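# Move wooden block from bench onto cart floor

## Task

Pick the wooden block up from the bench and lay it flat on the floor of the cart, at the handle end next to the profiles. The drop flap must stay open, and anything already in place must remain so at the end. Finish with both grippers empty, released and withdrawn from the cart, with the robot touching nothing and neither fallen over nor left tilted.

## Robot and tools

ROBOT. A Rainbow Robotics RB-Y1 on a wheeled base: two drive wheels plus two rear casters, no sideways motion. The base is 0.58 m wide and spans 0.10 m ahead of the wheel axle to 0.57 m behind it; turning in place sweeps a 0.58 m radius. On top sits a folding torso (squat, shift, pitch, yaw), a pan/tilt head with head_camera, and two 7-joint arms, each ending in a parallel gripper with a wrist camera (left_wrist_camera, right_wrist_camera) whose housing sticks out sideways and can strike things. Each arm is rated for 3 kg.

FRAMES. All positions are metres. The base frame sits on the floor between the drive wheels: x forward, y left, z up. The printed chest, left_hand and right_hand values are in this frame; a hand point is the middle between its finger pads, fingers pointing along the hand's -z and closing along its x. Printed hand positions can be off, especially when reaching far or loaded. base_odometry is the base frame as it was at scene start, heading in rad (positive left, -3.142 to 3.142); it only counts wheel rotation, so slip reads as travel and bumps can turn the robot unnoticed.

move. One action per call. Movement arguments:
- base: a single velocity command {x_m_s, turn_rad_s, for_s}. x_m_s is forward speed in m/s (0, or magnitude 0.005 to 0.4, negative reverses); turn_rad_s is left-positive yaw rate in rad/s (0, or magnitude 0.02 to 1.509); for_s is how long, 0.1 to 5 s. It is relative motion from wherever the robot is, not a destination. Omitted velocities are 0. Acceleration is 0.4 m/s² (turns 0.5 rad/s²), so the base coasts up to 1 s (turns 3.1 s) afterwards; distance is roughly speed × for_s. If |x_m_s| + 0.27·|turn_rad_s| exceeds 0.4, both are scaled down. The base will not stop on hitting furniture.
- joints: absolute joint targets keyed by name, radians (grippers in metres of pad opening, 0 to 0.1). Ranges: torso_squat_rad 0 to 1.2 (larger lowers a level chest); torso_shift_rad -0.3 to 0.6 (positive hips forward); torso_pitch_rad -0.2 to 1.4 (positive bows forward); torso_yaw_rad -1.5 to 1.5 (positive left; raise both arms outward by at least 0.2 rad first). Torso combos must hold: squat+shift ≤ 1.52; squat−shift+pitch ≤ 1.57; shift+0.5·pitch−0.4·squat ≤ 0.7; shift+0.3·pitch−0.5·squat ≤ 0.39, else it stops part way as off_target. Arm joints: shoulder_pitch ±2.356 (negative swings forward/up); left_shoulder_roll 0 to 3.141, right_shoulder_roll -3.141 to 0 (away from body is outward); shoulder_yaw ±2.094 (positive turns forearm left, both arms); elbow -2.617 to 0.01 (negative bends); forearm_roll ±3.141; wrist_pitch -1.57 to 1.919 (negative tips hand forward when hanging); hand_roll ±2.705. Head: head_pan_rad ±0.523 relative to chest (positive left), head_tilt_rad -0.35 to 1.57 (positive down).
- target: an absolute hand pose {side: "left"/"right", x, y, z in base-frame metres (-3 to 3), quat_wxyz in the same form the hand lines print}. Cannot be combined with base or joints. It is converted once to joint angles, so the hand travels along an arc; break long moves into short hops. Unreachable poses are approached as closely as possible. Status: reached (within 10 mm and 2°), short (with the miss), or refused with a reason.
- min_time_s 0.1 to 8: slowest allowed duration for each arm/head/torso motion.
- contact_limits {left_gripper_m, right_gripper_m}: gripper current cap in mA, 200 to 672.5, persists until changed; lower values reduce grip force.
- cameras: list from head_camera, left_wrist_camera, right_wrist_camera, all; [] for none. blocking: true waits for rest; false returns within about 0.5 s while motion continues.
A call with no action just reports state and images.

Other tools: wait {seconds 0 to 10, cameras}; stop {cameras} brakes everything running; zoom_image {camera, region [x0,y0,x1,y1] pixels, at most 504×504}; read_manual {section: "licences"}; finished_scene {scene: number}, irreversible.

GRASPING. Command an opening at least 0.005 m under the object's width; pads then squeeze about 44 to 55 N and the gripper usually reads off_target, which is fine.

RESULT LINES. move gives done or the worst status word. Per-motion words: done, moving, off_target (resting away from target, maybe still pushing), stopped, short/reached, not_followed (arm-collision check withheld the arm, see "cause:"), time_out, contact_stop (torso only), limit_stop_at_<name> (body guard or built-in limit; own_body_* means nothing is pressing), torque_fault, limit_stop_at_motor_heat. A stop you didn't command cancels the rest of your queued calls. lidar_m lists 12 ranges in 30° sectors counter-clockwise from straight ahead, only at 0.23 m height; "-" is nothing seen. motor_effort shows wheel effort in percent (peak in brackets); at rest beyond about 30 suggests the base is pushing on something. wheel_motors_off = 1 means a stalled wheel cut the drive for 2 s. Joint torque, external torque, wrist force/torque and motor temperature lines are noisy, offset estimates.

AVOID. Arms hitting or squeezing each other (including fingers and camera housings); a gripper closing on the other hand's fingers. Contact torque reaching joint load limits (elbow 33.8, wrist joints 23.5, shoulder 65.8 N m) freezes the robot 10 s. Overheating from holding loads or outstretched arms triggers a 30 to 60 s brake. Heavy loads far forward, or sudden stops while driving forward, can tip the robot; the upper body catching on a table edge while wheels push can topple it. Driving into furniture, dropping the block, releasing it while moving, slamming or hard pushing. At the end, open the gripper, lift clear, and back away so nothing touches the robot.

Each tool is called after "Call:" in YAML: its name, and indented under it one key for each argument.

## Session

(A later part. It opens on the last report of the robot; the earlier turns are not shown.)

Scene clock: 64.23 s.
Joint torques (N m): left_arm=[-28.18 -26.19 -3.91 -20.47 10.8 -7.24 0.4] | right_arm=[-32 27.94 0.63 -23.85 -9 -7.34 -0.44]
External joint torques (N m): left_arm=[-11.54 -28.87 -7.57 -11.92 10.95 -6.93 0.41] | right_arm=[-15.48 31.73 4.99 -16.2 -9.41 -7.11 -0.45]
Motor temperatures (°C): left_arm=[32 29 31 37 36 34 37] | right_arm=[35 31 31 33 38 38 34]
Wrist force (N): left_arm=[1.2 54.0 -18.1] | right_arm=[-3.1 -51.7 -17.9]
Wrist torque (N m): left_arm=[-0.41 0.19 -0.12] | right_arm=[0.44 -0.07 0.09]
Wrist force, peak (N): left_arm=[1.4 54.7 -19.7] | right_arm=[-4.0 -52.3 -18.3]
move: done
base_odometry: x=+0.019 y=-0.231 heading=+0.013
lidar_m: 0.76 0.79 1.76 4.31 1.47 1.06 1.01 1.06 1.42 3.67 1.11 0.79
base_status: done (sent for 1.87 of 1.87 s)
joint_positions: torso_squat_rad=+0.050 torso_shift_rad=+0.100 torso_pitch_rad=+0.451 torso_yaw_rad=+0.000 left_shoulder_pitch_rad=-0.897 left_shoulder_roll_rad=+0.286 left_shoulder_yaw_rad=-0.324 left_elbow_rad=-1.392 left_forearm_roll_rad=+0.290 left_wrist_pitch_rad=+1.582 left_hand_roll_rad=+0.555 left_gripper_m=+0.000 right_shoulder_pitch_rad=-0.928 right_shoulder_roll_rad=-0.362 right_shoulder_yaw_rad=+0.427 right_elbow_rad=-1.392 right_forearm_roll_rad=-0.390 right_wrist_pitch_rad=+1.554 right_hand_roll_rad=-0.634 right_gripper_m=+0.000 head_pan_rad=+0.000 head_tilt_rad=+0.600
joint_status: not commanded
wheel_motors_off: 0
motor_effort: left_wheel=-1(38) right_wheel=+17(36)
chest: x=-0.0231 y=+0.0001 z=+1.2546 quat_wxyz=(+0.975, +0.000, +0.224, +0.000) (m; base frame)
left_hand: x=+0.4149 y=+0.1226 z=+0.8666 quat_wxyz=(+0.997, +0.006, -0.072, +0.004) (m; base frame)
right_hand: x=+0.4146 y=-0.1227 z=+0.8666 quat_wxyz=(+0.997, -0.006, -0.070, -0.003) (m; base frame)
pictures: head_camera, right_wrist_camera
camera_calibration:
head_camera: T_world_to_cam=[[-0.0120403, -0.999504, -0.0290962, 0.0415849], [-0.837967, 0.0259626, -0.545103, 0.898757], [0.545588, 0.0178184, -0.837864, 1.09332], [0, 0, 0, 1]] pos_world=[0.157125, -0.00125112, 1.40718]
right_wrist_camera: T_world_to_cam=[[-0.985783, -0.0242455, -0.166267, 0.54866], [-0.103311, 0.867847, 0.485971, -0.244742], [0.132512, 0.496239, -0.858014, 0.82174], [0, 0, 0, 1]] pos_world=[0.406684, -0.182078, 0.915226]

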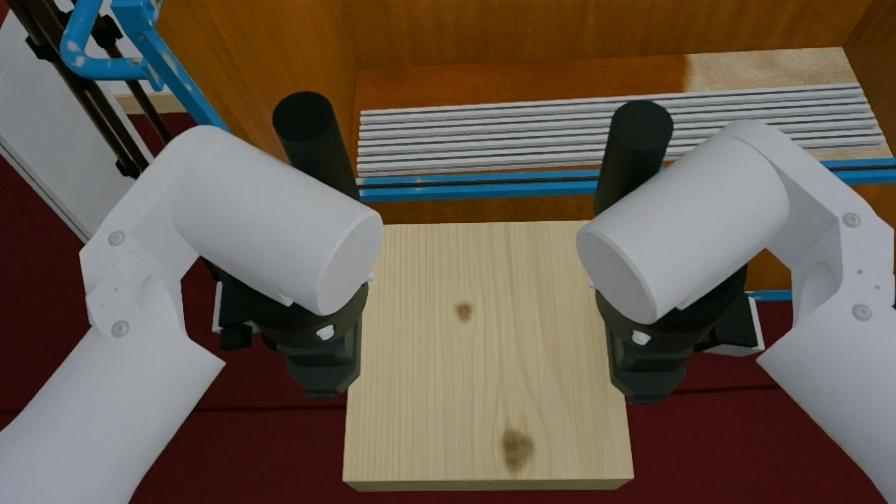

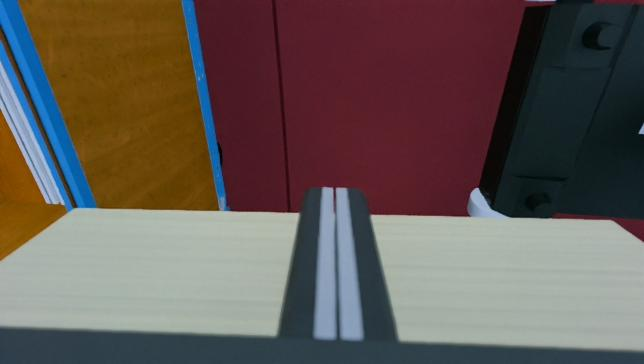

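Call:
move:
  base: {"turn_rad_s": 0.05, "for_s": 0.3}
  cameras: []

Call:
move:
  base: {"x_m_s": 0.35, "for_s": 1.371}
  cameras: ["head_camera", "left_wrist_camera"]

Scene clock: 67.43 s.
Joint torques (N m): left_arm=[-28.23 -25.96 -3.97 -20.49 10.82 -7.23 0.39] | right_arm=[-32.35 27.79 0.82 -23.59 -9.03 -7.25 -0.38]
External joint torques (N m): left_arm=[-11.6 -28.64 -7.63 -11.94 10.97 -6.92 0.39] | right_arm=[-15.83 31.59 5.18 -15.94 -9.44 -7.03 -0.39]
Motor temperatures (°C): left_arm=[32 29 31 38 37 34 37] | right_arm=[36 31 31 34 38 38 34]
Wrist force (N): left_arm=[1.2 53.8 -19.1] | right_arm=[-3.5 -51.0 -18.5]
Wrist torque (N m): left_arm=[-0.39 0.20 -0.09] | right_arm=[0.43 -0.05 0.08]
Wrist force, peak (N): left_arm=[0.8 55.0 -19.4] | right_arm=[-3.6 -52.4 -18.3]
move: done
base_odometry: x=+0.019 y=-0.231 heading=+0.027
lidar_m: 0.76 0.80 1.75 4.08 1.45 1.04 1.01 1.07 1.44 3.91 1.08 0.78
base_status: done (sent for 0.3 of 0.3 s)
joint_positions: torso_squat_rad=+0.050 torso_shift_rad=+0.100 torso_pitch_rad=+0.451 torso_yaw_rad=+0.000 left_shoulder_pitch_rad=-0.897 left_shoulder_roll_rad=+0.286 left_shoulder_yaw_rad=-0.324 left_elbow_rad=-1.392 left_forearm_roll_rad=+0.290 left_wrist_pitch_rad=+1.582 left_hand_roll_rad=+0.555 left_gripper_m=+0.000 right_shoulder_pitch_rad=-0.928 right_shoulder_roll_rad=-0.362 right_shoulder_yaw_rad=+0.427 right_elbow_rad=-1.392 right_forearm_roll_rad=-0.390 right_wrist_pitch_rad=+1.554 right_hand_roll_rad=-0.634 right_gripper_m=+0.000 head_pan_rad=+0.000 head_tilt_rad=+0.600
joint_status: not commanded
wheel_motors_off: 0
motor_effort: left_wheel=-3(21) right_wheel=+19(34)
chest: x=-0.0231 y=+0.0001 z=+1.2546 quat_wxyz=(+0.975, +0.000, +0.224, +0.000) (m; base frame)
left_hand: x=+0.4149 y=+0.1226 z=+0.8666 quat_wxyz=(+0.997, +0.006, -0.072, +0.004) (m; base frame)
right_hand: x=+0.4146 y=-0.1227 z=+0.8666 quat_wxyz=(+0.997, -0.006, -0.070, -0.003) (m; base frame)
pictures: none
No camera images: "cameras" was empty.

Scene clock: 69.97 s.
Joint torques (N m): left_arm=[-28.38 -26.4 -4.09 -20.55 10.83 -7.08 0.33] | right_arm=[-31.93 28.12 0.86 -24.02 -9.13 -7.29 -0.46]
External joint torques (N m): left_arm=[-11.74 -29.08 -7.75 -12.01 10.98 -6.77 0.33] | right_arm=[-15.4 31.91 5.23 -16.38 -9.54 -7.06 -0.46]
Motor temperatures (°C): left_arm=[32 29 31 38 37 34 37] | right_arm=[36 31 31 34 38 39 34]
Wrist force (N): left_arm=[0.6 54.0 -18.7] | right_arm=[-3.3 -50.7 -18.8]
Wrist torque (N m): left_arm=[-0.42 0.11 -0.08] | right_arm=[0.43 -0.02 0.07]
Wrist force, peak (N): left_arm=[-0.1 54.8 -19.5] | right_arm=[-2.1 -52.2 -17.9]
move: done
base_odometry: x=+0.497 y=-0.218 heading=+0.028
lidar_m: 0.27 0.29 0.41 4.08 2.13 1.55 1.48 1.55 2.13 4.30 0.39 0.29
base_status: done (sent for 1.37 of 1.37 s)
joint_positions: torso_squat_rad=+0.050 torso_shift_rad=+0.100 torso_pitch_rad=+0.451 torso_yaw_rad=+0.000 left_shoulder_pitch_rad=-0.897 left_shoulder_roll_rad=+0.286 left_shoulder_yaw_rad=-0.324 left_elbow_rad=-1.392 left_forearm_roll_rad=+0.290 left_wrist_pitch_rad=+1.582 left_hand_roll_rad=+0.555 left_gripper_m=+0.000 right_shoulder_pitch_rad=-0.928 right_shoulder_roll_rad=-0.362 right_shoulder_yaw_rad=+0.427 right_elbow_rad=-1.392 right_forearm_roll_rad=-0.390 right_wrist_pitch_rad=+1.554 right_hand_roll_rad=-0.634 right_gripper_m=+0.000 head_pan_rad=+0.000 head_tilt_rad=+0.600
joint_status: not commanded
wheel_motors_off: 0
motor_effort: left_wheel=+1(33) right_wheel=-1(44)
chest: x=-0.0231 y=+0.0001 z=+1.2546 quat_wxyz=(+0.975, +0.000, +0.224, +0.000) (m; base frame)
left_hand: x=+0.4149 y=+0.1226 z=+0.8666 quat_wxyz=(+0.997, +0.006, -0.072, +0.004) (m; base frame)
right_hand: x=+0.4147 y=-0.1227 z=+0.8666 quat_wxyz=(+0.997, -0.006, -0.070, -0.003) (m; base frame)
pictures: head_camera, left_wrist_camera
camera_calibration:
head_camera: T_world_to_cam=[[-0.0121238, -0.999502, -0.0291483, 0.0416717], [-0.838013, 0.0260595, -0.545028, 0.898659], [0.545516, 0.0178188, -0.837911, 1.0934], [0, 0, 0, 1]] pos_world=[0.157125, -0.00125083, 1.40718]
left_wrist_camera: T_world_to_cam=[[0.990315, 0.0351137, 0.134327, -0.532234], [-0.0292582, -0.892985, 0.449133, -0.23851], [0.135723, -0.448714, -0.883309, 0.836739], [0, 0, 0, 1]] pos_world=[0.406536, 0.181159, 0.917715]

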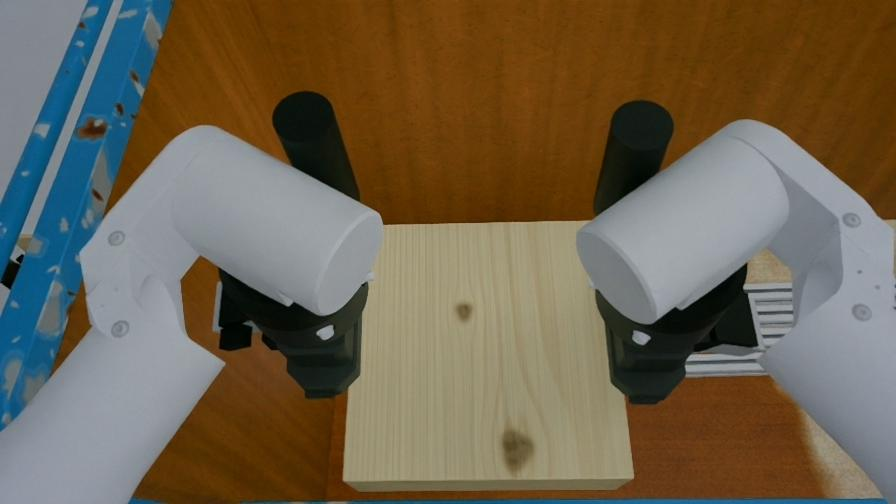

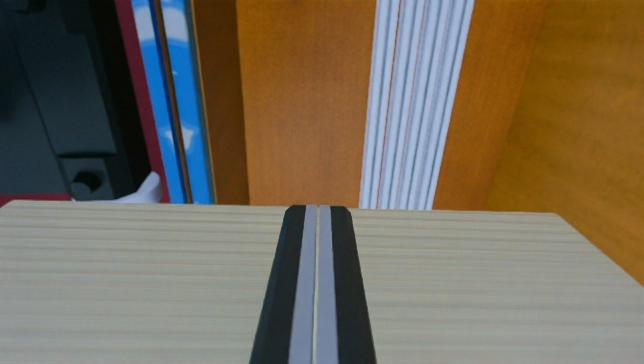

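Call:
move:
  base: {"turn_rad_s": 0.4, "for_s": 0.433}
  cameras: []

Call:
move:
  base: {"x_m_s": -0.35, "for_s": 1.14}
  cameras: []

Call:
move:
  base: {"turn_rad_s": -0.4, "for_s": 0.433}
  cameras: []

Call:
move:
  base: {"x_m_s": 0.35, "for_s": 1.27}
  cameras: ["head_camera"]

Scene clock: 79.87 s.
Joint torques (N m): left_arm=[-28.62 -26.17 -4.07 -20.48 10.91 -7.14 0.41] | right_arm=[-32.2 27.9 0.72 -23.81 -9.2 -7.31 -0.35]
External joint torques (N m): left_arm=[-11.98 -28.86 -7.73 -11.93 11.06 -6.83 0.42] | right_arm=[-15.68 31.7 5.08 -16.17 -9.62 -7.08 -0.35]
Motor temperatures (°C): left_arm=[32 29 31 38 37 34 37] | right_arm=[36 32 31 35 38 39 34]
Wrist force (N): left_arm=[0.7 54.3 -19.5] | right_arm=[-3.4 -51.5 -18.7]
Wrist torque (N m): left_arm=[-0.40 0.13 -0.13] | right_arm=[0.53 -0.09 0.07]
Wrist force, peak (N): left_arm=[0.2 54.9 -19.6] | right_arm=[-4.0 -52.4 -18.2]
move: done
base_odometry: x=+0.497 y=-0.218 heading=+0.120
lidar_m: 0.28 0.30 0.88 4.41 1.97 1.52 1.48 1.61 2.34 0.84 0.37 0.28
base_status: done (sent for 0.43 of 0.43 s)
joint_positions: torso_squat_rad=+0.050 torso_shift_rad=+0.100 torso_pitch_rad=+0.451 torso_yaw_rad=+0.000 left_shoulder_pitch_rad=-0.897 left_shoulder_roll_rad=+0.286 left_shoulder_yaw_rad=-0.324 left_elbow_rad=-1.392 left_forearm_roll_rad=+0.290 left_wrist_pitch_rad=+1.582 left_hand_roll_rad=+0.555 left_gripper_m=+0.000 right_shoulder_pitch_rad=-0.928 right_shoulder_roll_rad=-0.362 right_shoulder_yaw_rad=+0.427 right_elbow_rad=-1.392 right_forearm_roll_rad=-0.390 right_wrist_pitch_rad=+1.554 right_hand_roll_rad=-0.634 right_gripper_m=+0.000 head_pan_rad=+0.000 head_tilt_rad=+0.600
joint_status: not commanded
wheel_motors_off: 0
motor_effort: left_wheel=-18(40) right_wheel=+7(39)
chest: x=-0.0231 y=+0.0001 z=+1.2546 quat_wxyz=(+0.975, +0.000, +0.224, +0.000) (m; base frame)
left_hand: x=+0.4149 y=+0.1226 z=+0.8666 quat_wxyz=(+0.997, +0.006, -0.072, +0.004) (m; base frame)
right_hand: x=+0.4146 y=-0.1227 z=+0.8667 quat_wxyz=(+0.997, -0.006, -0.071, -0.003) (m; base frame)
pictures: none
No camera images: "cameras" was empty.

Scene clock: 82.20 s.
Joint torques (N m): left_arm=[-29.16 -26.15 -4.1 -20.5 10.79 -7.21 0.45] | right_arm=[-31.92 27.83 0.89 -23.82 -9.04 -7.5 -0.37]
External joint torques (N m): left_arm=[-12.52 -28.83 -7.75 -11.95 10.94 -6.9 0.45] | right_arm=[-15.39 31.63 5.25 -16.18 -9.46 -7.28 -0.38]
Motor temperatures (°C): left_arm=[32 29 31 38 37 34 37] | right_arm=[36 32 31 35 39 39 34]
Wrist force (N): left_arm=[0.9 53.7 -19.3] | right_arm=[-3.4 -50.9 -18.5]
Wrist torque (N m): left_arm=[-0.43 0.11 -0.10] | right_arm=[0.47 -0.11 0.14]
Wrist force, peak (N): left_arm=[0.7 54.6 -18.9] | right_arm=[-2.4 -51.8 -19.0]
move: done
base_odometry: x=+0.103 y=-0.265 heading=+0.121
lidar_m: 0.67 0.73 1.74 3.23 1.44 1.11 1.09 1.19 1.73 4.33 0.88 0.68
base_status: done (sent for 1.13 of 1.13 s)
joint_positions: torso_squat_rad=+0.050 torso_shift_rad=+0.100 torso_pitch_rad=+0.451 torso_yaw_rad=+0.000 left_shoulder_pitch_rad=-0.897 left_shoulder_roll_rad=+0.286 left_shoulder_yaw_rad=-0.324 left_elbow_rad=-1.392 left_forearm_roll_rad=+0.290 left_wrist_pitch_rad=+1.582 left_hand_roll_rad=+0.555 left_gripper_m=+0.000 right_shoulder_pitch_rad=-0.928 right_shoulder_roll_rad=-0.362 right_shoulder_yaw_rad=+0.427 right_elbow_rad=-1.392 right_forearm_roll_rad=-0.390 right_wrist_pitch_rad=+1.554 right_hand_roll_rad=-0.634 right_gripper_m=+0.000 head_pan_rad=+0.000 head_tilt_rad=+0.600
joint_status: not commanded
wheel_motors_off: 0
motor_effort: left_wheel=+6(45) right_wheel=-5(26)
chest: x=-0.0232 y=+0.0001 z=+1.2546 quat_wxyz=(+0.975, +0.000, +0.223, +0.000) (m; base frame)
left_hand: x=+0.4148 y=+0.1227 z=+0.8667 quat_wxyz=(+0.997, +0.006, -0.072, +0.005) (m; base frame)
right_hand: x=+0.4146 y=-0.1227 z=+0.8668 quat_wxyz=(+0.997, -0.006, -0.071, -0.003) (m; base frame)
pictures: none
No camera images: "cameras" was empty.

Scene clock: 83.43 s.
Joint torques (N m): left_arm=[-28.62 -25.74 -4.03 -20.57 10.62 -7.2 0.34] | right_arm=[-31.92 27.69 0.93 -23.75 -9.01 -7.36 -0.35]
External joint torques (N m): left_arm=[-11.98 -28.42 -7.69 -12.02 10.77 -6.89 0.35] | right_arm=[-15.39 31.49 5.3 -16.11 -9.42 -7.14 -0.36]
Motor temperatures (°C): left_arm=[32 29 31 38 37 34 37] | right_arm=[36 32 31 35 39 39 34]
Wrist force (N): left_arm=[0.5 53.5 -19.6] | right_arm=[-3.6 -51.3 -18.2]
Wrist torque (N m): left_arm=[-0.37 0.11 -0.15] | right_arm=[0.45 -0.08 0.19]
Wrist force, peak (N): left_arm=[0.6 54.9 -18.9] | right_arm=[-3.4 -52.1 -19.0]
move: done
base_odometry: x=+0.103 y=-0.265 heading=+0.028
lidar_m: 0.67 0.71 1.74 4.40 1.58 1.14 1.09 1.15 1.57 4.22 0.98 0.70
base_status: done (sent for 0.43 of 0.43 s)
joint_positions: torso_squat_rad=+0.050 torso_shift_rad=+0.100 torso_pitch_rad=+0.451 torso_yaw_rad=+0.000 left_shoulder_pitch_rad=-0.897 left_shoulder_roll_rad=+0.286 left_shoulder_yaw_rad=-0.324 left_elbow_rad=-1.392 left_forearm_roll_rad=+0.290 left_wrist_pitch_rad=+1.582 left_hand_roll_rad=+0.555 left_gripper_m=+0.000 right_shoulder_pitch_rad=-0.928 right_shoulder_roll_rad=-0.362 right_shoulder_yaw_rad=+0.427 right_elbow_rad=-1.392 right_forearm_roll_rad=-0.390 right_wrist_pitch_rad=+1.554 right_hand_roll_rad=-0.634 right_gripper_m=+0.000 head_pan_rad=+0.000 head_tilt_rad=+0.600
joint_status: not commanded
wheel_motors_off: 0
motor_effort: left_wheel=+21(34) right_wheel=-8(26)
chest: x=-0.0232 y=+0.0001 z=+1.2546 quat_wxyz=(+0.975, +0.000, +0.223, +0.000) (m; base frame)
left_hand: x=+0.4149 y=+0.1226 z=+0.8667 quat_wxyz=(+0.997, +0.006, -0.072, +0.004) (m; base frame)
right_hand: x=+0.4146 y=-0.1227 z=+0.8667 quat_wxyz=(+0.997, -0.006, -0.071, -0.003) (m; base frame)
pictures: none
No camera images: "cameras" was empty.

Scene clock: 85.87 s.
Joint torques (N m): left_arm=[-28.39 -26.1 -3.98 -20.6 10.75 -7.17 0.45] | right_arm=[-32.21 27.93 0.91 -23.93 -9.13 -7.26 -0.38]
External joint torques (N m): left_arm=[-11.75 -28.78 -7.64 -12.05 10.89 -6.86 0.46] | right_arm=[-15.68 31.73 5.28 -16.28 -9.55 -7.03 -0.39]
Motor temperatures (°C): left_arm=[32 29 31 38 37 34 37] | right_arm=[36 32 31 35 39 39 34]
Wrist force (N): left_arm=[0.7 53.6 -19.0] | right_arm=[-3.4 -50.8 -18.6]
Wrist torque (N m): left_arm=[-0.42 0.06 -0.15] | right_arm=[0.43 -0.08 0.15]
Wrist force, peak (N): left_arm=[0.4 54.3 -19.5] | right_arm=[-3.9 -51.6 -19.1]
move: done
base_odometry: x=+0.546 y=-0.253 heading=+0.028
lidar_m: 0.23 0.24 0.33 1.59 2.21 1.60 1.53 1.61 2.18 0.94 0.34 0.23
base_status: done (sent for 1.27 of 1.27 s)
joint_positions: torso_squat_rad=+0.050 torso_shift_rad=+0.100 torso_pitch_rad=+0.451 torso_yaw_rad=+0.000 left_shoulder_pitch_rad=-0.897 left_shoulder_roll_rad=+0.286 left_shoulder_yaw_rad=-0.324 left_elbow_rad=-1.392 left_forearm_roll_rad=+0.290 left_wrist_pitch_rad=+1.582 left_hand_roll_rad=+0.555 left_gripper_m=+0.000 right_shoulder_pitch_rad=-0.928 right_shoulder_roll_rad=-0.362 right_shoulder_yaw_rad=+0.427 right_elbow_rad=-1.392 right_forearm_roll_rad=-0.390 right_wrist_pitch_rad=+1.554 right_hand_roll_rad=-0.634 right_gripper_m=+0.000 head_pan_rad=+0.000 head_tilt_rad=+0.600
joint_status: not commanded
wheel_motors_off: 0
motor_effort: left_wheel=-1(52) right_wheel=+2(33)
chest: x=-0.0231 y=+0.0001 z=+1.2546 quat_wxyz=(+0.975, +0.000, +0.224, +0.000) (m; base frame)
left_hand: x=+0.4149 y=+0.1226 z=+0.8666 quat_wxyz=(+0.997, +0.006, -0.072, +0.004) (m; base frame)
right_hand: x=+0.4146 y=-0.1227 z=+0.8666 quat_wxyz=(+0.997, -0.006, -0.070, -0.003) (m; base frame)
pictures: head_camera
camera_calibration:
head_camera: T_world_to_cam=[[-0.0121248, -0.999502, -0.0291493, 0.0416733], [-0.837967, 0.0260624, -0.545099, 0.898751], [0.545587, 0.0178169, -0.837865, 1.09333], [0, 0, 0, 1]] pos_world=[0.157125, -0.00125081, 1.40718]

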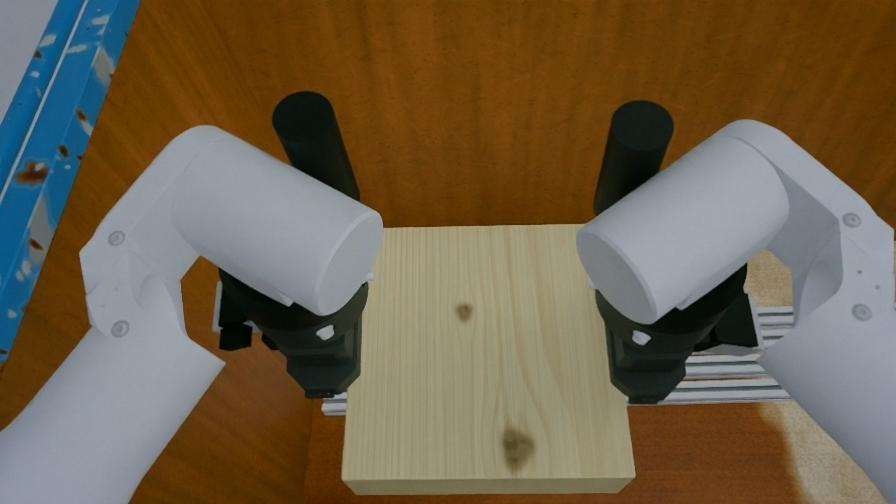

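Call:
move:
  joints: {"torso_squat_rad":0.06,"torso_shift_rad":0.17,"torso_pitch_rad":0.6}
  min_time_s: 1.2
  cameras: ["head_camera","left_wrist_camera","right_wrist_camera"]

Scene clock: 100.10 s.
Joint torques (N m): left_arm=[-25.89 -27.1 -4.55 -20.54 10.96 -6.87 0.39] | right_arm=[-29.56 28.37 1.46 -23.71 -9.12 -6.87 -0.39]
External joint torques (N m): left_arm=[-11.83 -28.92 -7.46 -12.11 10.95 -6.81 0.39] | right_arm=[-15.61 31.34 5.06 -16.1 -9.36 -6.87 -0.39]
Motor temperatures (°C): left_arm=[32 29 31 39 38 34 37] | right_arm=[36 32 31 36 39 39 34]
Wrist force (N): left_arm=[3.4 54.0 -18.8] | right_arm=[-0.9 -51.1 -18.4]
Wrist torque (N m): left_arm=[-0.43 0.11 -0.14] | right_arm=[0.39 -0.06 0.10]
Wrist force, peak (N): left_arm=[1.1 54.9 -19.9] | right_arm=[-1.4 -51.7 -19.9]
move: done
base_odometry: x=+0.546 y=-0.253 heading=+0.028
lidar_m: 0.23 0.24 0.34 1.60 2.21 1.59 1.53 1.62 2.18 0.94 0.34 0.24
base_status: not commanded
joint_positions: torso_squat_rad=+0.060 torso_shift_rad=+0.170 torso_pitch_rad=+0.601 torso_yaw_rad=+0.000 left_shoulder_pitch_rad=-0.897 left_shoulder_roll_rad=+0.286 left_shoulder_yaw_rad=-0.324 left_elbow_rad=-1.392 left_forearm_roll_rad=+0.290 left_wrist_pitch_rad=+1.582 left_hand_roll_rad=+0.555 left_gripper_m=+0.000 right_shoulder_pitch_rad=-0.928 right_shoulder_roll_rad=-0.362 right_shoulder_yaw_rad=+0.427 right_elbow_rad=-1.392 right_forearm_roll_rad=-0.390 right_wrist_pitch_rad=+1.554 right_hand_roll_rad=-0.634 right_gripper_m=+0.000 head_pan_rad=+0.000 head_tilt_rad=+0.600
joint_status: all done
wheel_motors_off: 0
motor_effort: left_wheel=-2(4) right_wheel=+1(5)
chest: x=+0.0654 y=+0.0001 z=+1.2243 quat_wxyz=(+0.955, +0.000, +0.296, +0.000) (m; base frame)
left_hand: x=+0.4406 y=+0.1226 z=+0.7753 quat_wxyz=(+1.000, +0.006, +0.003, +0.004) (m; base frame)
right_hand: x=+0.4403 y=-0.1227 z=+0.7753 quat_wxyz=(+1.000, -0.006, +0.004, -0.003) (m; base frame)
pictures: head_camera, left_wrist_camera, right_wrist_camera
camera_calibration:
head_camera: T_world_to_cam=[[-0.0163422, -0.999502, -0.0270083, 0.0395192], [-0.910032, 0.0260588, -0.413719, 0.800251], [0.414216, 0.0178174, -0.910004, 1.11671], [0, 0, 0, 1]] pos_world=[0.26634, -0.00125083, 1.34836]
left_wrist_camera: T_world_to_cam=[[0.999269, 0.0350845, -0.0151695, -0.433312], [0.0381608, -0.892988, 0.448461, -0.225995], [0.00218787, -0.448712, -0.893674, 0.819384], [0, 0, 0, 1]] pos_world=[0.439827, 0.181059, 0.827038]
right_wrist_camera: T_world_to_cam=[[-0.999561, -0.0242089, -0.017079, 0.449097], [-0.0294931, 0.867844, 0.495961, -0.237973], [0.00281526, 0.496247, -0.868177, 0.80499], [0, 0, 0, 1]] pos_world=[0.439615, -0.182078, 0.824569]

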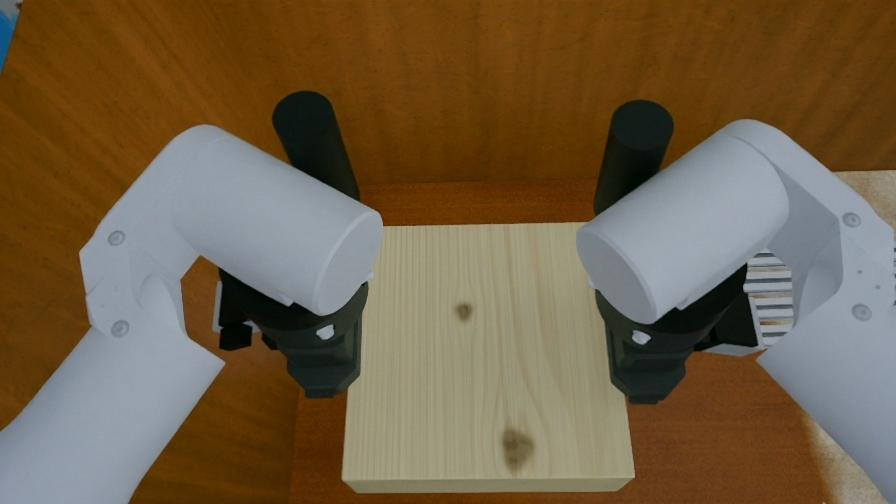

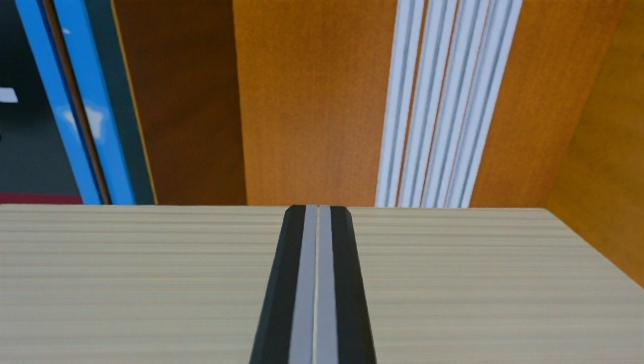

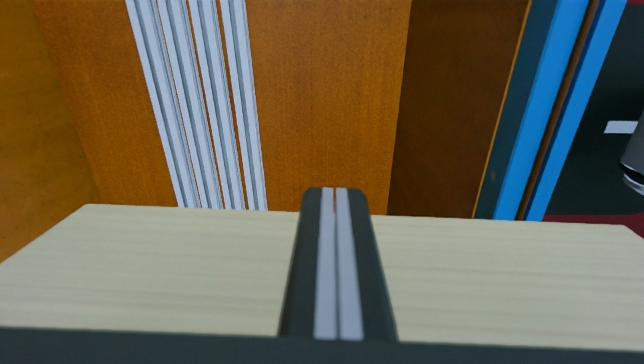

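Call:
move:
  joints: {"torso_squat_rad":0.08,"torso_shift_rad":0.17,"torso_pitch_rad":0.7,"left_shoulder_pitch_rad":-0.903,"left_shoulder_roll_rad":0.272,"left_shoulder_yaw_rad":-0.3426,"left_elbow_rad":-1.3265,"left_forearm_roll_rad":0.2388,"left_wrist_pitch_rad":1.425,"left_hand_roll_rad":0.556,"right_shoulder_pitch_rad":-0.9336,"right_shoulder_roll_rad":-0.3447,"right_shoulder_yaw_rad":0.4453,"right_elbow_rad":-1.3255,"right_forearm_roll_rad":-0.3269,"right_wrist_pitch_rad":1.4027,"right_hand_roll_rad":-0.6356}
  min_time_s: 1.5
  cameras: []

Call:
move:
  joints: {"torso_squat_rad":0.12,"torso_shift_rad":0.18,"torso_pitch_rad":0.8,"left_shoulder_pitch_rad":-0.9176,"left_shoulder_roll_rad":0.2604,"left_shoulder_yaw_rad":-0.3577,"left_elbow_rad":-1.2271,"left_forearm_roll_rad":0.1827,"left_wrist_pitch_rad":1.257,"left_hand_roll_rad":0.5675,"right_shoulder_pitch_rad":-0.946,"right_shoulder_roll_rad":-0.3256,"right_shoulder_yaw_rad":0.4624,"right_elbow_rad":-1.2271,"right_forearm_roll_rad":-0.2609,"right_wrist_pitch_rad":1.24,"right_hand_roll_rad":-0.646}
  min_time_s: 1.5
  cameras: ["head_camera","left_wrist_camera","right_wrist_camera"]

Scene clock: 104.57 s.
Joint torques (N m): left_arm=[-24.78 -28.43 -6.76 -19.91 10.45 -6.7 0.43] | right_arm=[-28.12 30.75 3.81 -23.45 -8.67 -6.63 -0.42]
External joint torques (N m): left_arm=[-12.52 -29.59 -9.09 -11.64 10.44 -6.64 0.43] | right_arm=[-15.98 33.09 6.77 -15.97 -8.92 -6.63 -0.42]
Motor temperatures (°C): left_arm=[32 29 31 39 38 34 37] | right_arm=[36 32 31 36 39 39 34]
Wrist force (N): left_arm=[2.6 51.8 -18.8] | right_arm=[-1.3 -49.9 -18.7]
Wrist torque (N m): left_arm=[-0.31 0.07 -0.12] | right_arm=[0.42 -0.08 0.01]
Wrist force, peak (N): left_arm=[3.7 58.0 -18.7] | right_arm=[-0.8 -55.4 -18.8]
move: done
base_odometry: x=+0.546 y=-0.253 heading=+0.028
lidar_m: 0.22 0.24 0.32 1.58 2.20 1.60 1.53 1.62 2.19 0.95 0.35 0.24
base_status: not commanded
joint_positions: torso_squat_rad=+0.080 torso_shift_rad=+0.170 torso_pitch_rad=+0.701 torso_yaw_rad=+0.000 left_shoulder_pitch_rad=-0.900 left_shoulder_roll_rad=+0.279 left_shoulder_yaw_rad=-0.340 left_elbow_rad=-1.324 left_forearm_roll_rad=+0.236 left_wrist_pitch_rad=+1.427 left_hand_roll_rad=+0.556 left_gripper_m=+0.000 right_shoulder_pitch_rad=-0.930 right_shoulder_roll_rad=-0.353 right_shoulder_yaw_rad=+0.444 right_elbow_rad=-1.322 right_forearm_roll_rad=-0.325 right_wrist_pitch_rad=+1.404 right_hand_roll_rad=-0.636 right_gripper_m=+0.000 head_pan_rad=+0.000 head_tilt_rad=+0.600
joint_status: all done
wheel_motors_off: 0
motor_effort: left_wheel=-1(3) right_wheel=+2(4)
chest: x=+0.0898 y=+0.0001 z=+1.2047 quat_wxyz=(+0.939, +0.000, +0.343, +0.000) (m; base frame)
left_hand: x=+0.4383 y=+0.1214 z=+0.7023 quat_wxyz=(+1.000, +0.005, +0.002, +0.002) (m; base frame)
right_hand: x=+0.4385 y=-0.1232 z=+0.7020 quat_wxyz=(+1.000, -0.006, +0.003, -0.003) (m; base frame)
pictures: none
No camera images: "cameras" was empty.

Scene clock: 106.37 s.
Joint torques (N m): left_arm=[-23.46 -30.43 -8.28 -20.71 10.18 -6.85 0.48] | right_arm=[-26.37 32.75 5.21 -24.08 -8.5 -6.68 -0.15]
External joint torques (N m): left_arm=[-13.13 -30.89 -9.94 -12.89 10.17 -6.79 0.48] | right_arm=[-16.17 34.29 7.43 -16.98 -8.74 -6.68 -0.15]
Motor temperatures (°C): left_arm=[32 29 31 39 38 34 37] | right_arm=[36 32 31 36 39 39 34]
Wrist force (N): left_arm=[2.8 53.3 -18.5] | right_arm=[-0.5 -50.5 -18.6]
Wrist torque (N m): left_arm=[-0.46 0.13 -0.16] | right_arm=[0.40 0.03 -0.24]
Wrist force, peak (N): left_arm=[3.3 55.2 -19.0] | right_arm=[-0.8 -52.5 -18.6]
move: done
base_odometry: x=+0.546 y=-0.253 heading=+0.028
lidar_m: 0.22 0.25 0.33 1.59 2.21 1.61 1.54 1.61 2.19 0.95 0.35 0.24
base_status: not commanded
joint_positions: torso_squat_rad=+0.120 torso_shift_rad=+0.180 torso_pitch_rad=+0.801 torso_yaw_rad=+0.000 left_shoulder_pitch_rad=-0.914 left_shoulder_roll_rad=+0.268 left_shoulder_yaw_rad=-0.355 left_elbow_rad=-1.224 left_forearm_roll_rad=+0.180 left_wrist_pitch_rad=+1.259 left_hand_roll_rad=+0.567 left_gripper_m=+0.000 right_shoulder_pitch_rad=-0.942 right_shoulder_roll_rad=-0.334 right_shoulder_yaw_rad=+0.460 right_elbow_rad=-1.223 right_forearm_roll_rad=-0.259 right_wrist_pitch_rad=+1.242 right_hand_roll_rad=-0.646 right_gripper_m=+0.000 head_pan_rad=+0.000 head_tilt_rad=+0.600
joint_status: all done
wheel_motors_off: 0
motor_effort: left_wheel=-1(2) right_wheel=+2(4)
chest: x=+0.1188 y=+0.0001 z=+1.1796 quat_wxyz=(+0.921, +0.000, +0.390, +0.000) (m; base frame)
left_hand: x=+0.4337 y=+0.1213 z=+0.6240 quat_wxyz=(+1.000, +0.005, +0.002, +0.001) (m; base frame)
right_hand: x=+0.4335 y=-0.1222 z=+0.6236 quat_wxyz=(+1.000, -0.006, +0.002, -0.002) (m; base frame)
pictures: head_camera, left_wrist_camera, right_wrist_camera
camera_calibration:
head_camera: T_world_to_cam=[[-0.0213803, -0.999502, -0.023229, 0.0353243], [-0.974034, 0.0260622, -0.224895, 0.615177], [0.225389, 0.0178175, -0.974106, 1.15194], [0, 0, 0, 1]] pos_world=[0.340325, -0.00125082, 1.26128]
left_wrist_camera: T_world_to_cam=[[0.999471, 0.029869, -0.0128554, -0.42968], [0.0324595, -0.892719, 0.449442, -0.157155], [0.0019481, -0.449622, -0.893217, 0.683517], [0, 0, 0, 1]] pos_world=[0.433222, 0.179863, 0.675637]
right_wrist_camera: T_world_to_cam=[[-0.999449, -0.0256247, -0.0210957, 0.442036], [-0.0327177, 0.867571, 0.496236, -0.162203], [0.00558616, 0.496653, -0.867931, 0.671758], [0, 0, 0, 1]] pos_world=[0.432733, -0.181581, 0.672855]

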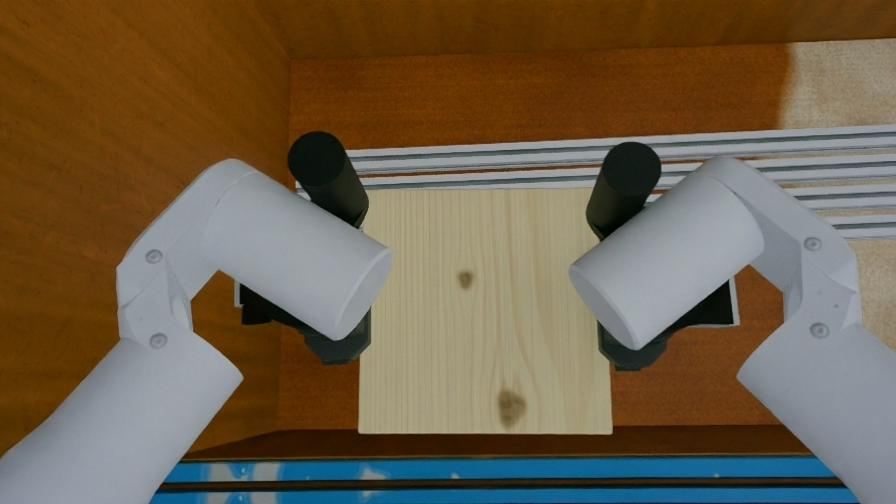

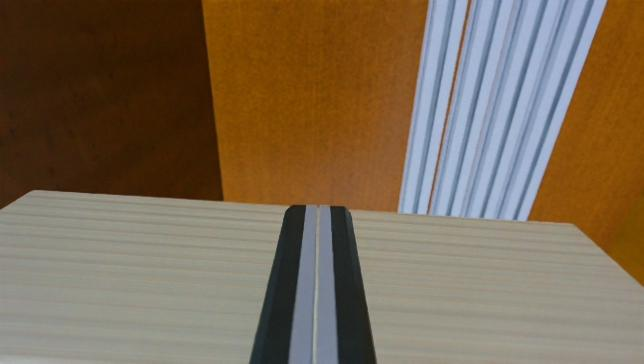

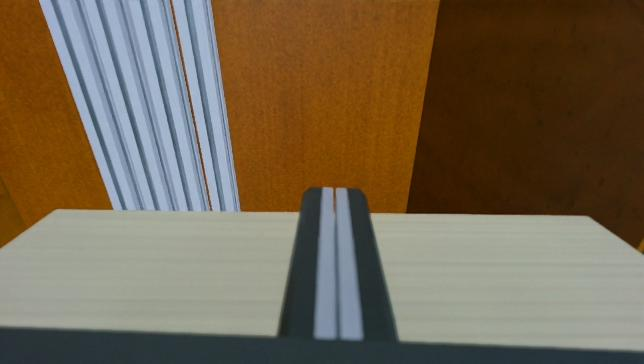

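Call:
move:
  base: {"x_m_s":0.02,"for_s":0.3}
  joints: {"torso_squat_rad":0.26,"torso_shift_rad":0.22,"torso_pitch_rad":0.9,"left_shoulder_pitch_rad":-0.9476,"left_shoulder_roll_rad":0.2434,"left_shoulder_yaw_rad":-0.3717,"left_elbow_rad":-1.0901,"left_forearm_roll_rad":0.1247,"left_wrist_pitch_rad":1.068,"left_hand_roll_rad":0.5925,"right_shoulder_pitch_rad":-0.973,"right_shoulder_roll_rad":-0.2996,"right_shoulder_yaw_rad":0.4774,"right_elbow_rad":-1.0901,"right_forearm_roll_rad":-0.1929,"right_wrist_pitch_rad":1.058,"right_hand_roll_rad":-0.668}
  min_time_s: 1.5
  cameras: ["head_camera"]

Scene clock: 115.90 s.
Joint torques (N m): left_arm=[-20.86 -30.9 -8.53 -20.24 8.79 -6.81 0.44] | right_arm=[-23.15 33.86 6.4 -23.82 -7.33 -6.83 -0.09]
External joint torques (N m): left_arm=[-12.55 -30.59 -9.53 -13.23 8.78 -6.75 0.44] | right_arm=[-14.97 34.52 7.83 -17.43 -7.54 -6.83 -0.08]
Motor temperatures (°C): left_arm=[32 29 31 39 38 34 37] | right_arm=[36 33 31 37 39 39 34]
Wrist force (N): left_arm=[2.4 51.4 -18.6] | right_arm=[-0.7 -48.4 -18.1]
Wrist torque (N m): left_arm=[-0.44 0.08 -0.09] | right_arm=[0.32 0.11 -0.35]
Wrist force, peak (N): left_arm=[2.7 62.8 -19.2] | right_arm=[-1.1 -59.5 -19.7]
move: done
base_odometry: x=+0.552 y=-0.253 heading=+0.028
lidar_m: 0.22 0.24 0.33 1.58 2.22 1.61 1.54 1.61 2.21 0.93 0.33 0.24
base_status: done (sent for 0.3 of 0.3 s)
joint_positions: torso_squat_rad=+0.260 torso_shift_rad=+0.220 torso_pitch_rad=+0.901 torso_yaw_rad=+0.000 left_shoulder_pitch_rad=-0.944 left_shoulder_roll_rad=+0.251 left_shoulder_yaw_rad=-0.369 left_elbow_rad=-1.087 left_forearm_roll_rad=+0.122 left_wrist_pitch_rad=+1.070 left_hand_roll_rad=+0.592 left_gripper_m=+0.000 right_shoulder_pitch_rad=-0.969 right_shoulder_roll_rad=-0.308 right_shoulder_yaw_rad=+0.475 right_elbow_rad=-1.086 right_forearm_roll_rad=-0.191 right_wrist_pitch_rad=+1.060 right_hand_roll_rad=-0.668 right_gripper_m=+0.000 head_pan_rad=+0.000 head_tilt_rad=+0.600
joint_status: all done
wheel_motors_off: 0
motor_effort: left_wheel=+0(14) right_wheel=+0(15)
chest: x=+0.1624 y=+0.0001 z=+1.1328 quat_wxyz=(+0.900, +0.000, +0.435, +0.000) (m; base frame)
left_hand: x=+0.4370 y=+0.1211 z=+0.5251 quat_wxyz=(+1.000, +0.005, +0.002, +0.001) (m; base frame)
right_hand: x=+0.4363 y=-0.1219 z=+0.5247 quat_wxyz=(+1.000, -0.006, +0.003, -0.001) (m; base frame)
pictures: head_camera
camera_calibration:
head_camera: T_world_to_cam=[[-0.023594, -0.999501, -0.0209796, 0.0329816], [-0.991621, 0.0260637, -0.126523, 0.538582], [0.127007, 0.0178187, -0.991742, 1.13244], [0, 0, 0, 1]] pos_world=[0.39102, -0.00125081, 1.19192]

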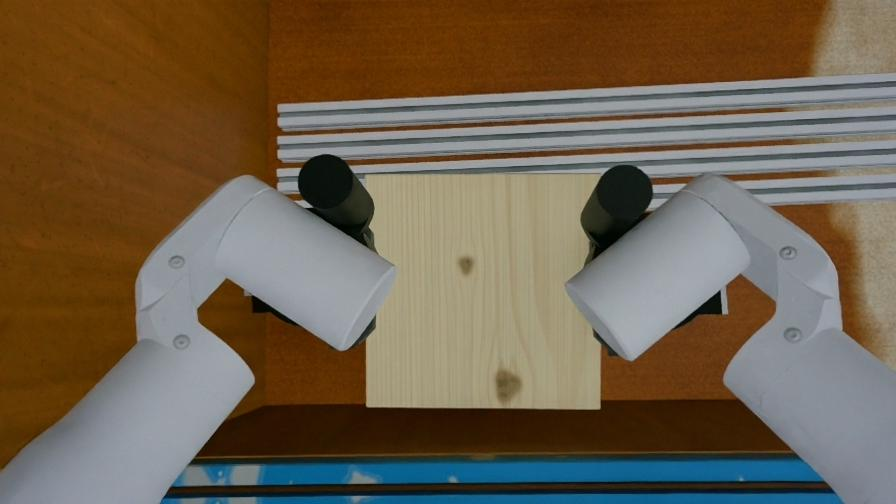

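Call:
move:
  joints: {"torso_squat_rad":0.45,"torso_shift_rad":0.30,"torso_pitch_rad":1.0,"left_shoulder_pitch_rad":-1.0,"left_shoulder_roll_rad":0.2168,"left_shoulder_yaw_rad":-0.3835,"left_elbow_rad":-0.904,"left_forearm_roll_rad":0.0514,"left_wrist_pitch_rad":0.8587,"left_hand_roll_rad":0.6436,"right_shoulder_pitch_rad":-1.0207,"right_shoulder_roll_rad":-0.2631,"right_shoulder_yaw_rad":0.4913,"right_elbow_rad":-0.904,"right_forearm_roll_rad":-0.1121,"right_wrist_pitch_rad":0.8533,"right_hand_roll_rad":-0.7159}
  min_time_s: 1.6
  cameras: ["head_camera"]

Scene clock: 120.60 s.
Joint torques (N m): left_arm=[-6.75 -2.97 -0.03 -5.04 -0.17 -0.74 0.32] | right_arm=[-7.56 3.14 0.03 -5.05 0.27 -0.01 -0.42]
External joint torques (N m): left_arm=[-0.37 -1.52 -0.34 0.82 -0.18 -0.67 0.32] | right_arm=[-1.29 2.53 0.67 0.32 0.09 0.01 -0.42]
Motor temperatures (°C): left_arm=[32 30 31 39 38 34 37] | right_arm=[36 33 31 36 39 39 34]
Wrist force (N): left_arm=[0.8 1.4 -5.4] | right_arm=[-0.7 1.3 -5.4]
Wrist torque (N m): left_arm=[-0.26 0.21 0.14] | right_arm=[-0.11 0.03 -0.09]
Wrist force, peak (N): left_arm=[3.2 66.6 -19.0] | right_arm=[-1.4 -63.7 -19.2]
move: done
base_odometry: x=+0.552 y=-0.253 heading=+0.028
lidar_m: 0.22 0.23 0.33 1.59 2.20 1.62 1.54 1.62 2.19 0.92 0.34 0.23
base_status: not commanded
joint_positions: torso_squat_rad=+0.450 torso_shift_rad=+0.300 torso_pitch_rad=+1.000 torso_yaw_rad=+0.000 left_shoulder_pitch_rad=-1.000 left_shoulder_roll_rad=+0.217 left_shoulder_yaw_rad=-0.383 left_elbow_rad=-0.904 left_forearm_roll_rad=+0.051 left_wrist_pitch_rad=+0.859 left_hand_roll_rad=+0.644 left_gripper_m=+0.000 right_shoulder_pitch_rad=-1.020 right_shoulder_roll_rad=-0.264 right_shoulder_yaw_rad=+0.491 right_elbow_rad=-0.904 right_forearm_roll_rad=-0.112 right_wrist_pitch_rad=+0.853 right_hand_roll_rad=-0.716 right_gripper_m=+0.000 head_pan_rad=+0.000 head_tilt_rad=+0.600
joint_status: all done
wheel_motors_off: 0
motor_effort: left_wheel=+2(2) right_wheel=-2(4)
chest: x=+0.2187 y=+0.0001 z=+1.0499 quat_wxyz=(+0.878, +0.000, +0.479, +0.000) (m; base frame)
left_hand: x=+0.4474 y=+0.1144 z=+0.3950 quat_wxyz=(+1.000, +0.000, +0.000, +0.000) (m; base frame)
right_hand: x=+0.4468 y=-0.1147 z=+0.3947 quat_wxyz=(+1.000, +0.000, +0.000, +0.000) (m; base frame)
pictures: head_camera
camera_calibration:
head_camera: T_world_to_cam=[[-0.0255545, -0.999501, -0.0185399, 0.0304366], [-0.999277, 0.0260625, -0.027698, 0.481833], [0.0281674, 0.0178187, -0.999444, 1.07272], [0, 0, 0, 1]] pos_world=[0.452046, -0.00125082, 1.08603]

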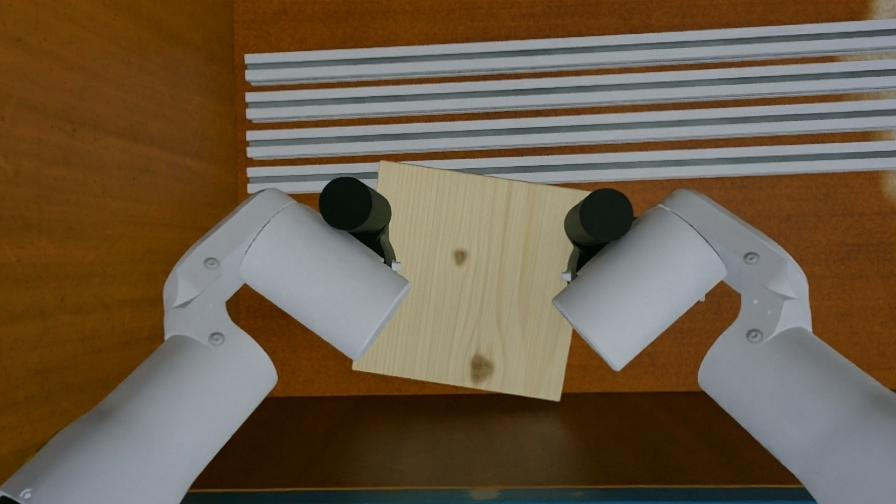

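Call:
move:
  joints: {"left_shoulder_pitch_rad":-0.956,"left_shoulder_roll_rad":0.279,"left_shoulder_yaw_rad":-0.364,"left_elbow_rad":-0.959,"left_forearm_roll_rad":0.11,"left_wrist_pitch_rad":0.855,"left_hand_roll_rad":0.585,"right_shoulder_pitch_rad":-0.978,"right_shoulder_roll_rad":-0.329,"right_shoulder_yaw_rad":0.473,"right_elbow_rad":-0.959,"right_forearm_roll_rad":-0.167,"right_wrist_pitch_rad":0.846,"right_hand_roll_rad":-0.661}
  min_time_s: 0.8
  cameras: ["head_camera","left_wrist_camera","right_wrist_camera"]

Scene clock: 138.57 s.
Joint torques (N m): left_arm=[-4.7 -0.51 2.19 -6.37 0.29 -0.6 -0.24] | right_arm=[-4.24 -1.56 -3.07 -6.03 -0.16 -0.04 0.19]
External joint torques (N m): left_arm=[1 -0.58 1.51 -0.57 0.27 -0.53 -0.24] | right_arm=[1.37 -0.64 -2.07 -0.75 -0.34 -0.01 0.19]
Motor temperatures (°C): left_arm=[32 29 31 38 36 33 37] | right_arm=[35 31 31 34 37 38 34]
Wrist force (N): left_arm=[1.1 0.7 -7.4] | right_arm=[-1.0 1.4 -5.2]
Wrist torque (N m): left_arm=[-0.26 0.23 0.10] | right_arm=[-0.13 0.00 -0.08]
Wrist force, peak (N): left_arm=[1.3 1.0 -8.0] | right_arm=[-0.8 1.6 -5.7]
move: done
base_odometry: x=+0.552 y=-0.253 heading=+0.028
lidar_m: 0.22 0.24 0.32 1.59 2.23 1.60 1.54 1.61 2.19 0.93 0.32 0.24
base_status: not commanded
joint_positions: torso_squat_rad=+0.450 torso_shift_rad=+0.300 torso_pitch_rad=+1.000 torso_yaw_rad=+0.000 left_shoulder_pitch_rad=-0.956 left_shoulder_roll_rad=+0.279 left_shoulder_yaw_rad=-0.364 left_elbow_rad=-0.959 left_forearm_roll_rad=+0.110 left_wrist_pitch_rad=+0.855 left_hand_roll_rad=+0.585 left_gripper_m=+0.000 right_shoulder_pitch_rad=-0.978 right_shoulder_roll_rad=-0.329 right_shoulder_yaw_rad=+0.473 right_elbow_rad=-0.959 right_forearm_roll_rad=-0.167 right_wrist_pitch_rad=+0.846 right_hand_roll_rad=-0.661 right_gripper_m=+0.000 head_pan_rad=+0.000 head_tilt_rad=+0.600
joint_status: all done
wheel_motors_off: 0
motor_effort: left_wheel=+1(2) right_wheel=-1(4)
chest: x=+0.2187 y=+0.0001 z=+1.0499 quat_wxyz=(+0.878, +0.000, +0.479, +0.000) (m; base frame)
left_hand: x=+0.4470 y=+0.1452 z=+0.3944 quat_wxyz=(+1.000, +0.000, +0.000, +0.000) (m; base frame)
right_hand: x=+0.4470 y=-0.1450 z=+0.3944 quat_wxyz=(+1.000, +0.000, +0.000, +0.000) (m; base frame)
pictures: head_camera, left_wrist_camera, right_wrist_camera
camera_calibration:
head_camera: T_world_to_cam=[[-0.0255545, -0.999501, -0.0185399, 0.0304366], [-0.999277, 0.0260625, -0.027698, 0.481833], [0.0281674, 0.0178187, -0.999444, 1.07272], [0, 0, 0, 1]] pos_world=[0.452046, -0.00125082, 1.08603]
left_wrist_camera: T_world_to_cam=[[0.999576, 0.0275898, -0.00930906, -0.447722], [0.0287857, -0.888144, 0.458663, -0.0357499], [0.00438666, -0.458737, -0.888561, 0.487549], [0, 0, 0, 1]] pos_world=[0.446422, 0.204258, 0.445447]
right_wrist_camera: T_world_to_cam=[[-0.999216, -0.0296017, -0.0262718, 0.451476], [-0.0388362, 0.861282, 0.50664, -0.0305094], [0.00763001, 0.507264, -0.861757, 0.482164], [0, 0, 0, 1]] pos_world=[0.446259, -0.204943, 0.442827]

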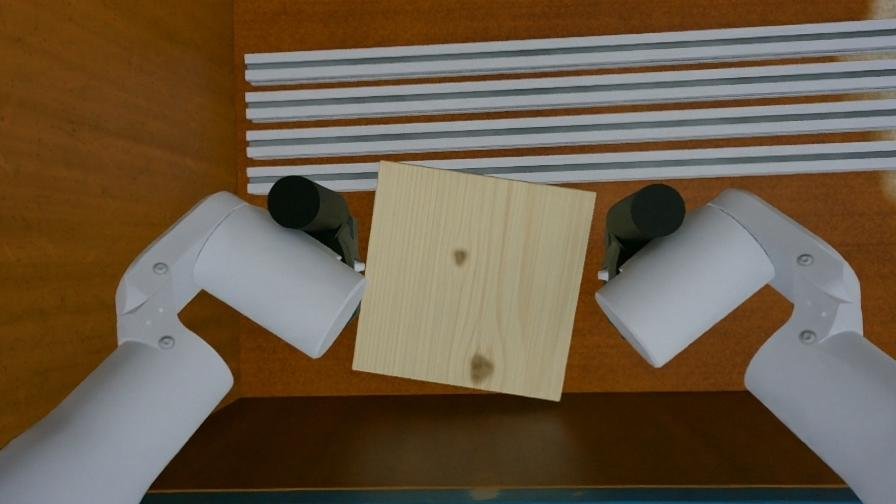

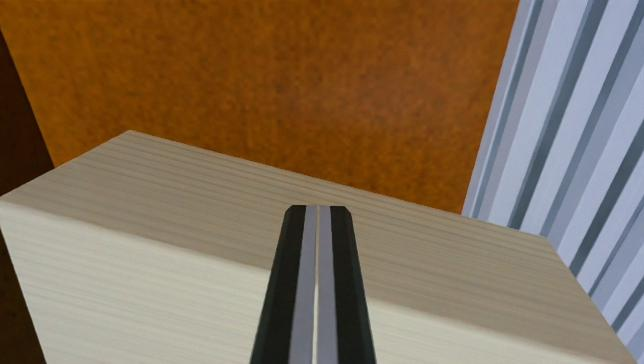

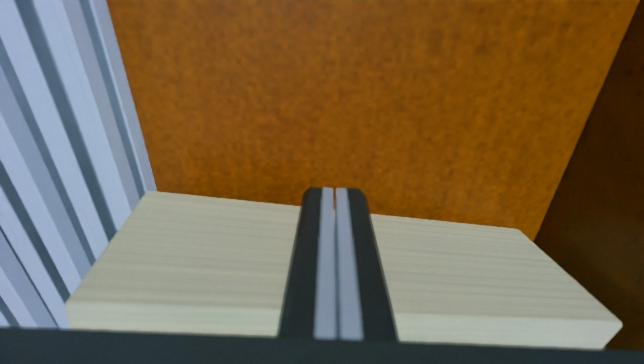

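Call:
move:
  joints: {"torso_squat_rad":0.6,"torso_shift_rad":0.30,"torso_pitch_rad":1.0}
  min_time_s: 0.8
  cameras: ["head_camera","left_wrist_camera","right_wrist_camera"]

Scene clock: 141.17 s.
Joint torques (N m): left_arm=[-5.41 -0.49 2.55 -6.07 0.21 -0.45 -0.26] | right_arm=[-4.61 -1.74 -2.62 -5.68 -0.17 0.02 0.13]
External joint torques (N m): left_arm=[0.29 -0.56 1.87 -0.28 0.19 -0.38 -0.26] | right_arm=[0.99 -0.82 -1.62 -0.41 -0.34 0.04 0.13]
Motor temperatures (°C): left_arm=[32 29 31 38 36 33 37] | right_arm=[35 31 31 34 37 38 34]
Wrist force (N): left_arm=[1.0 0.8 -8.0] | right_arm=[0.0 1.5 -5.3]
Wrist torque (N m): left_arm=[-0.27 0.20 0.11] | right_arm=[-0.13 0.08 -0.09]
Wrist force, peak (N): left_arm=[0.9 1.4 -8.7] | right_arm=[-0.7 1.8 -5.7]
move: done
base_odometry: x=+0.552 y=-0.253 heading=+0.028
lidar_m: 0.21 0.23 0.32 1.58 2.22 1.61 1.54 1.61 2.19 0.92 0.33 0.23
base_status: not commanded
joint_positions: torso_squat_rad=+0.600 torso_shift_rad=+0.300 torso_pitch_rad=+1.000 torso_yaw_rad=+0.000 left_shoulder_pitch_rad=-0.956 left_shoulder_roll_rad=+0.279 left_shoulder_yaw_rad=-0.364 left_elbow_rad=-0.959 left_forearm_roll_rad=+0.110 left_wrist_pitch_rad=+0.855 left_hand_roll_rad=+0.585 left_gripper_m=+0.000 right_shoulder_pitch_rad=-0.978 right_shoulder_roll_rad=-0.329 right_shoulder_yaw_rad=+0.473 right_elbow_rad=-0.959 right_forearm_roll_rad=-0.167 right_wrist_pitch_rad=+0.846 right_hand_roll_rad=-0.661 right_gripper_m=+0.000 head_pan_rad=+0.000 head_tilt_rad=+0.600
joint_status: all done
wheel_motors_off: 0
motor_effort: left_wheel=+2(4) right_wheel=-1(4)
chest: x=+0.2031 y=+0.0001 z=+0.9996 quat_wxyz=(+0.878, +0.000, +0.479, +0.000) (m; base frame)
left_hand: x=+0.4314 y=+0.1452 z=+0.3442 quat_wxyz=(+1.000, +0.000, +0.000, +0.000) (m; base frame)
right_hand: x=+0.4314 y=-0.1450 z=+0.3441 quat_wxyz=(+1.000, +0.000, +0.000, +0.000) (m; base frame)
pictures: head_camera, left_wrist_camera, right_wrist_camera
camera_calibration:
head_camera: T_world_to_cam=[[-0.0255545, -0.999501, -0.0185399, 0.0291072], [-0.999277, 0.0260625, -0.027698, 0.464853], [0.0281674, 0.0178187, -0.999444, 1.02299], [0, 0, 0, 1]] pos_world=[0.436446, -0.00125082, 1.03583]
left_wrist_camera: T_world_to_cam=[[0.999576, 0.0275894, -0.00930973, -0.432595], [0.0287854, -0.888122, 0.458705, -0.0122967], [0.00438721, -0.458779, -0.88854, 0.443012], [0, 0, 0, 1]] pos_world=[0.430822, 0.204258, 0.395247]
right_wrist_camera: T_world_to_cam=[[-0.999216, -0.0296017, -0.0262718, 0.43457], [-0.0388362, 0.861282, 0.50664, -0.00568186], [0.00763001, 0.507264, -0.861757, 0.439023], [0, 0, 0, 1]] pos_world=[0.430659, -0.204943, 0.392627]

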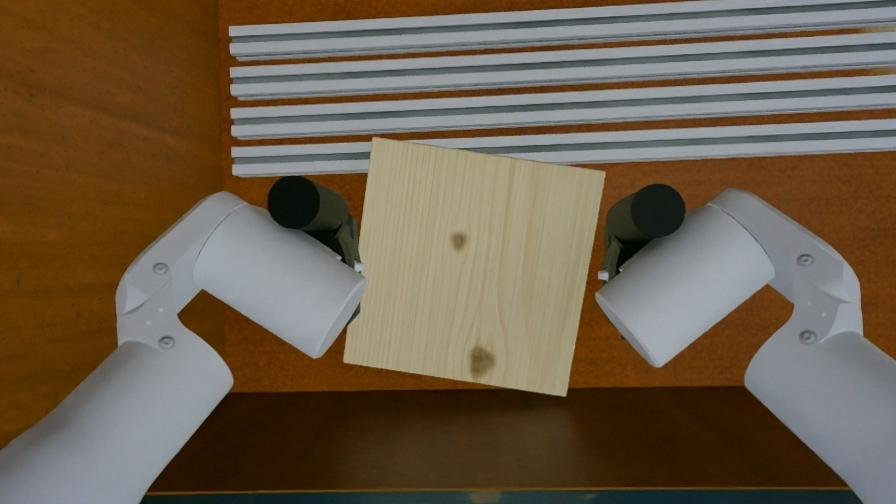

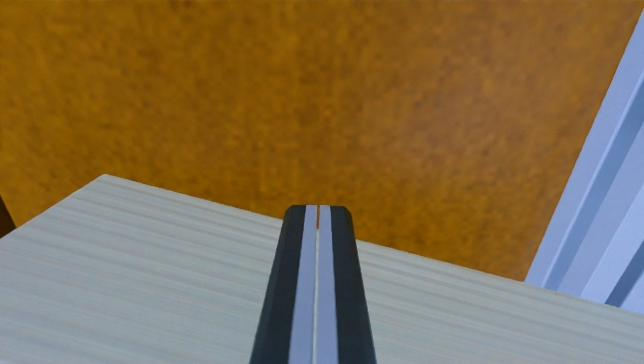

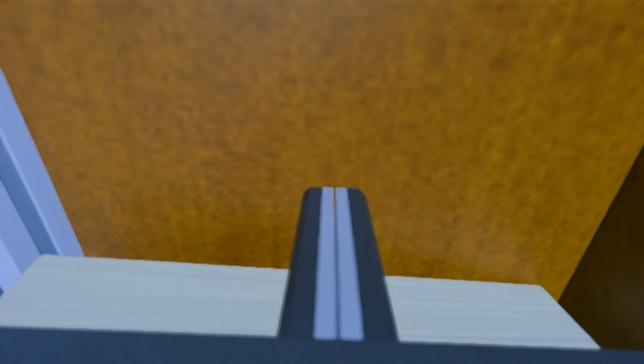

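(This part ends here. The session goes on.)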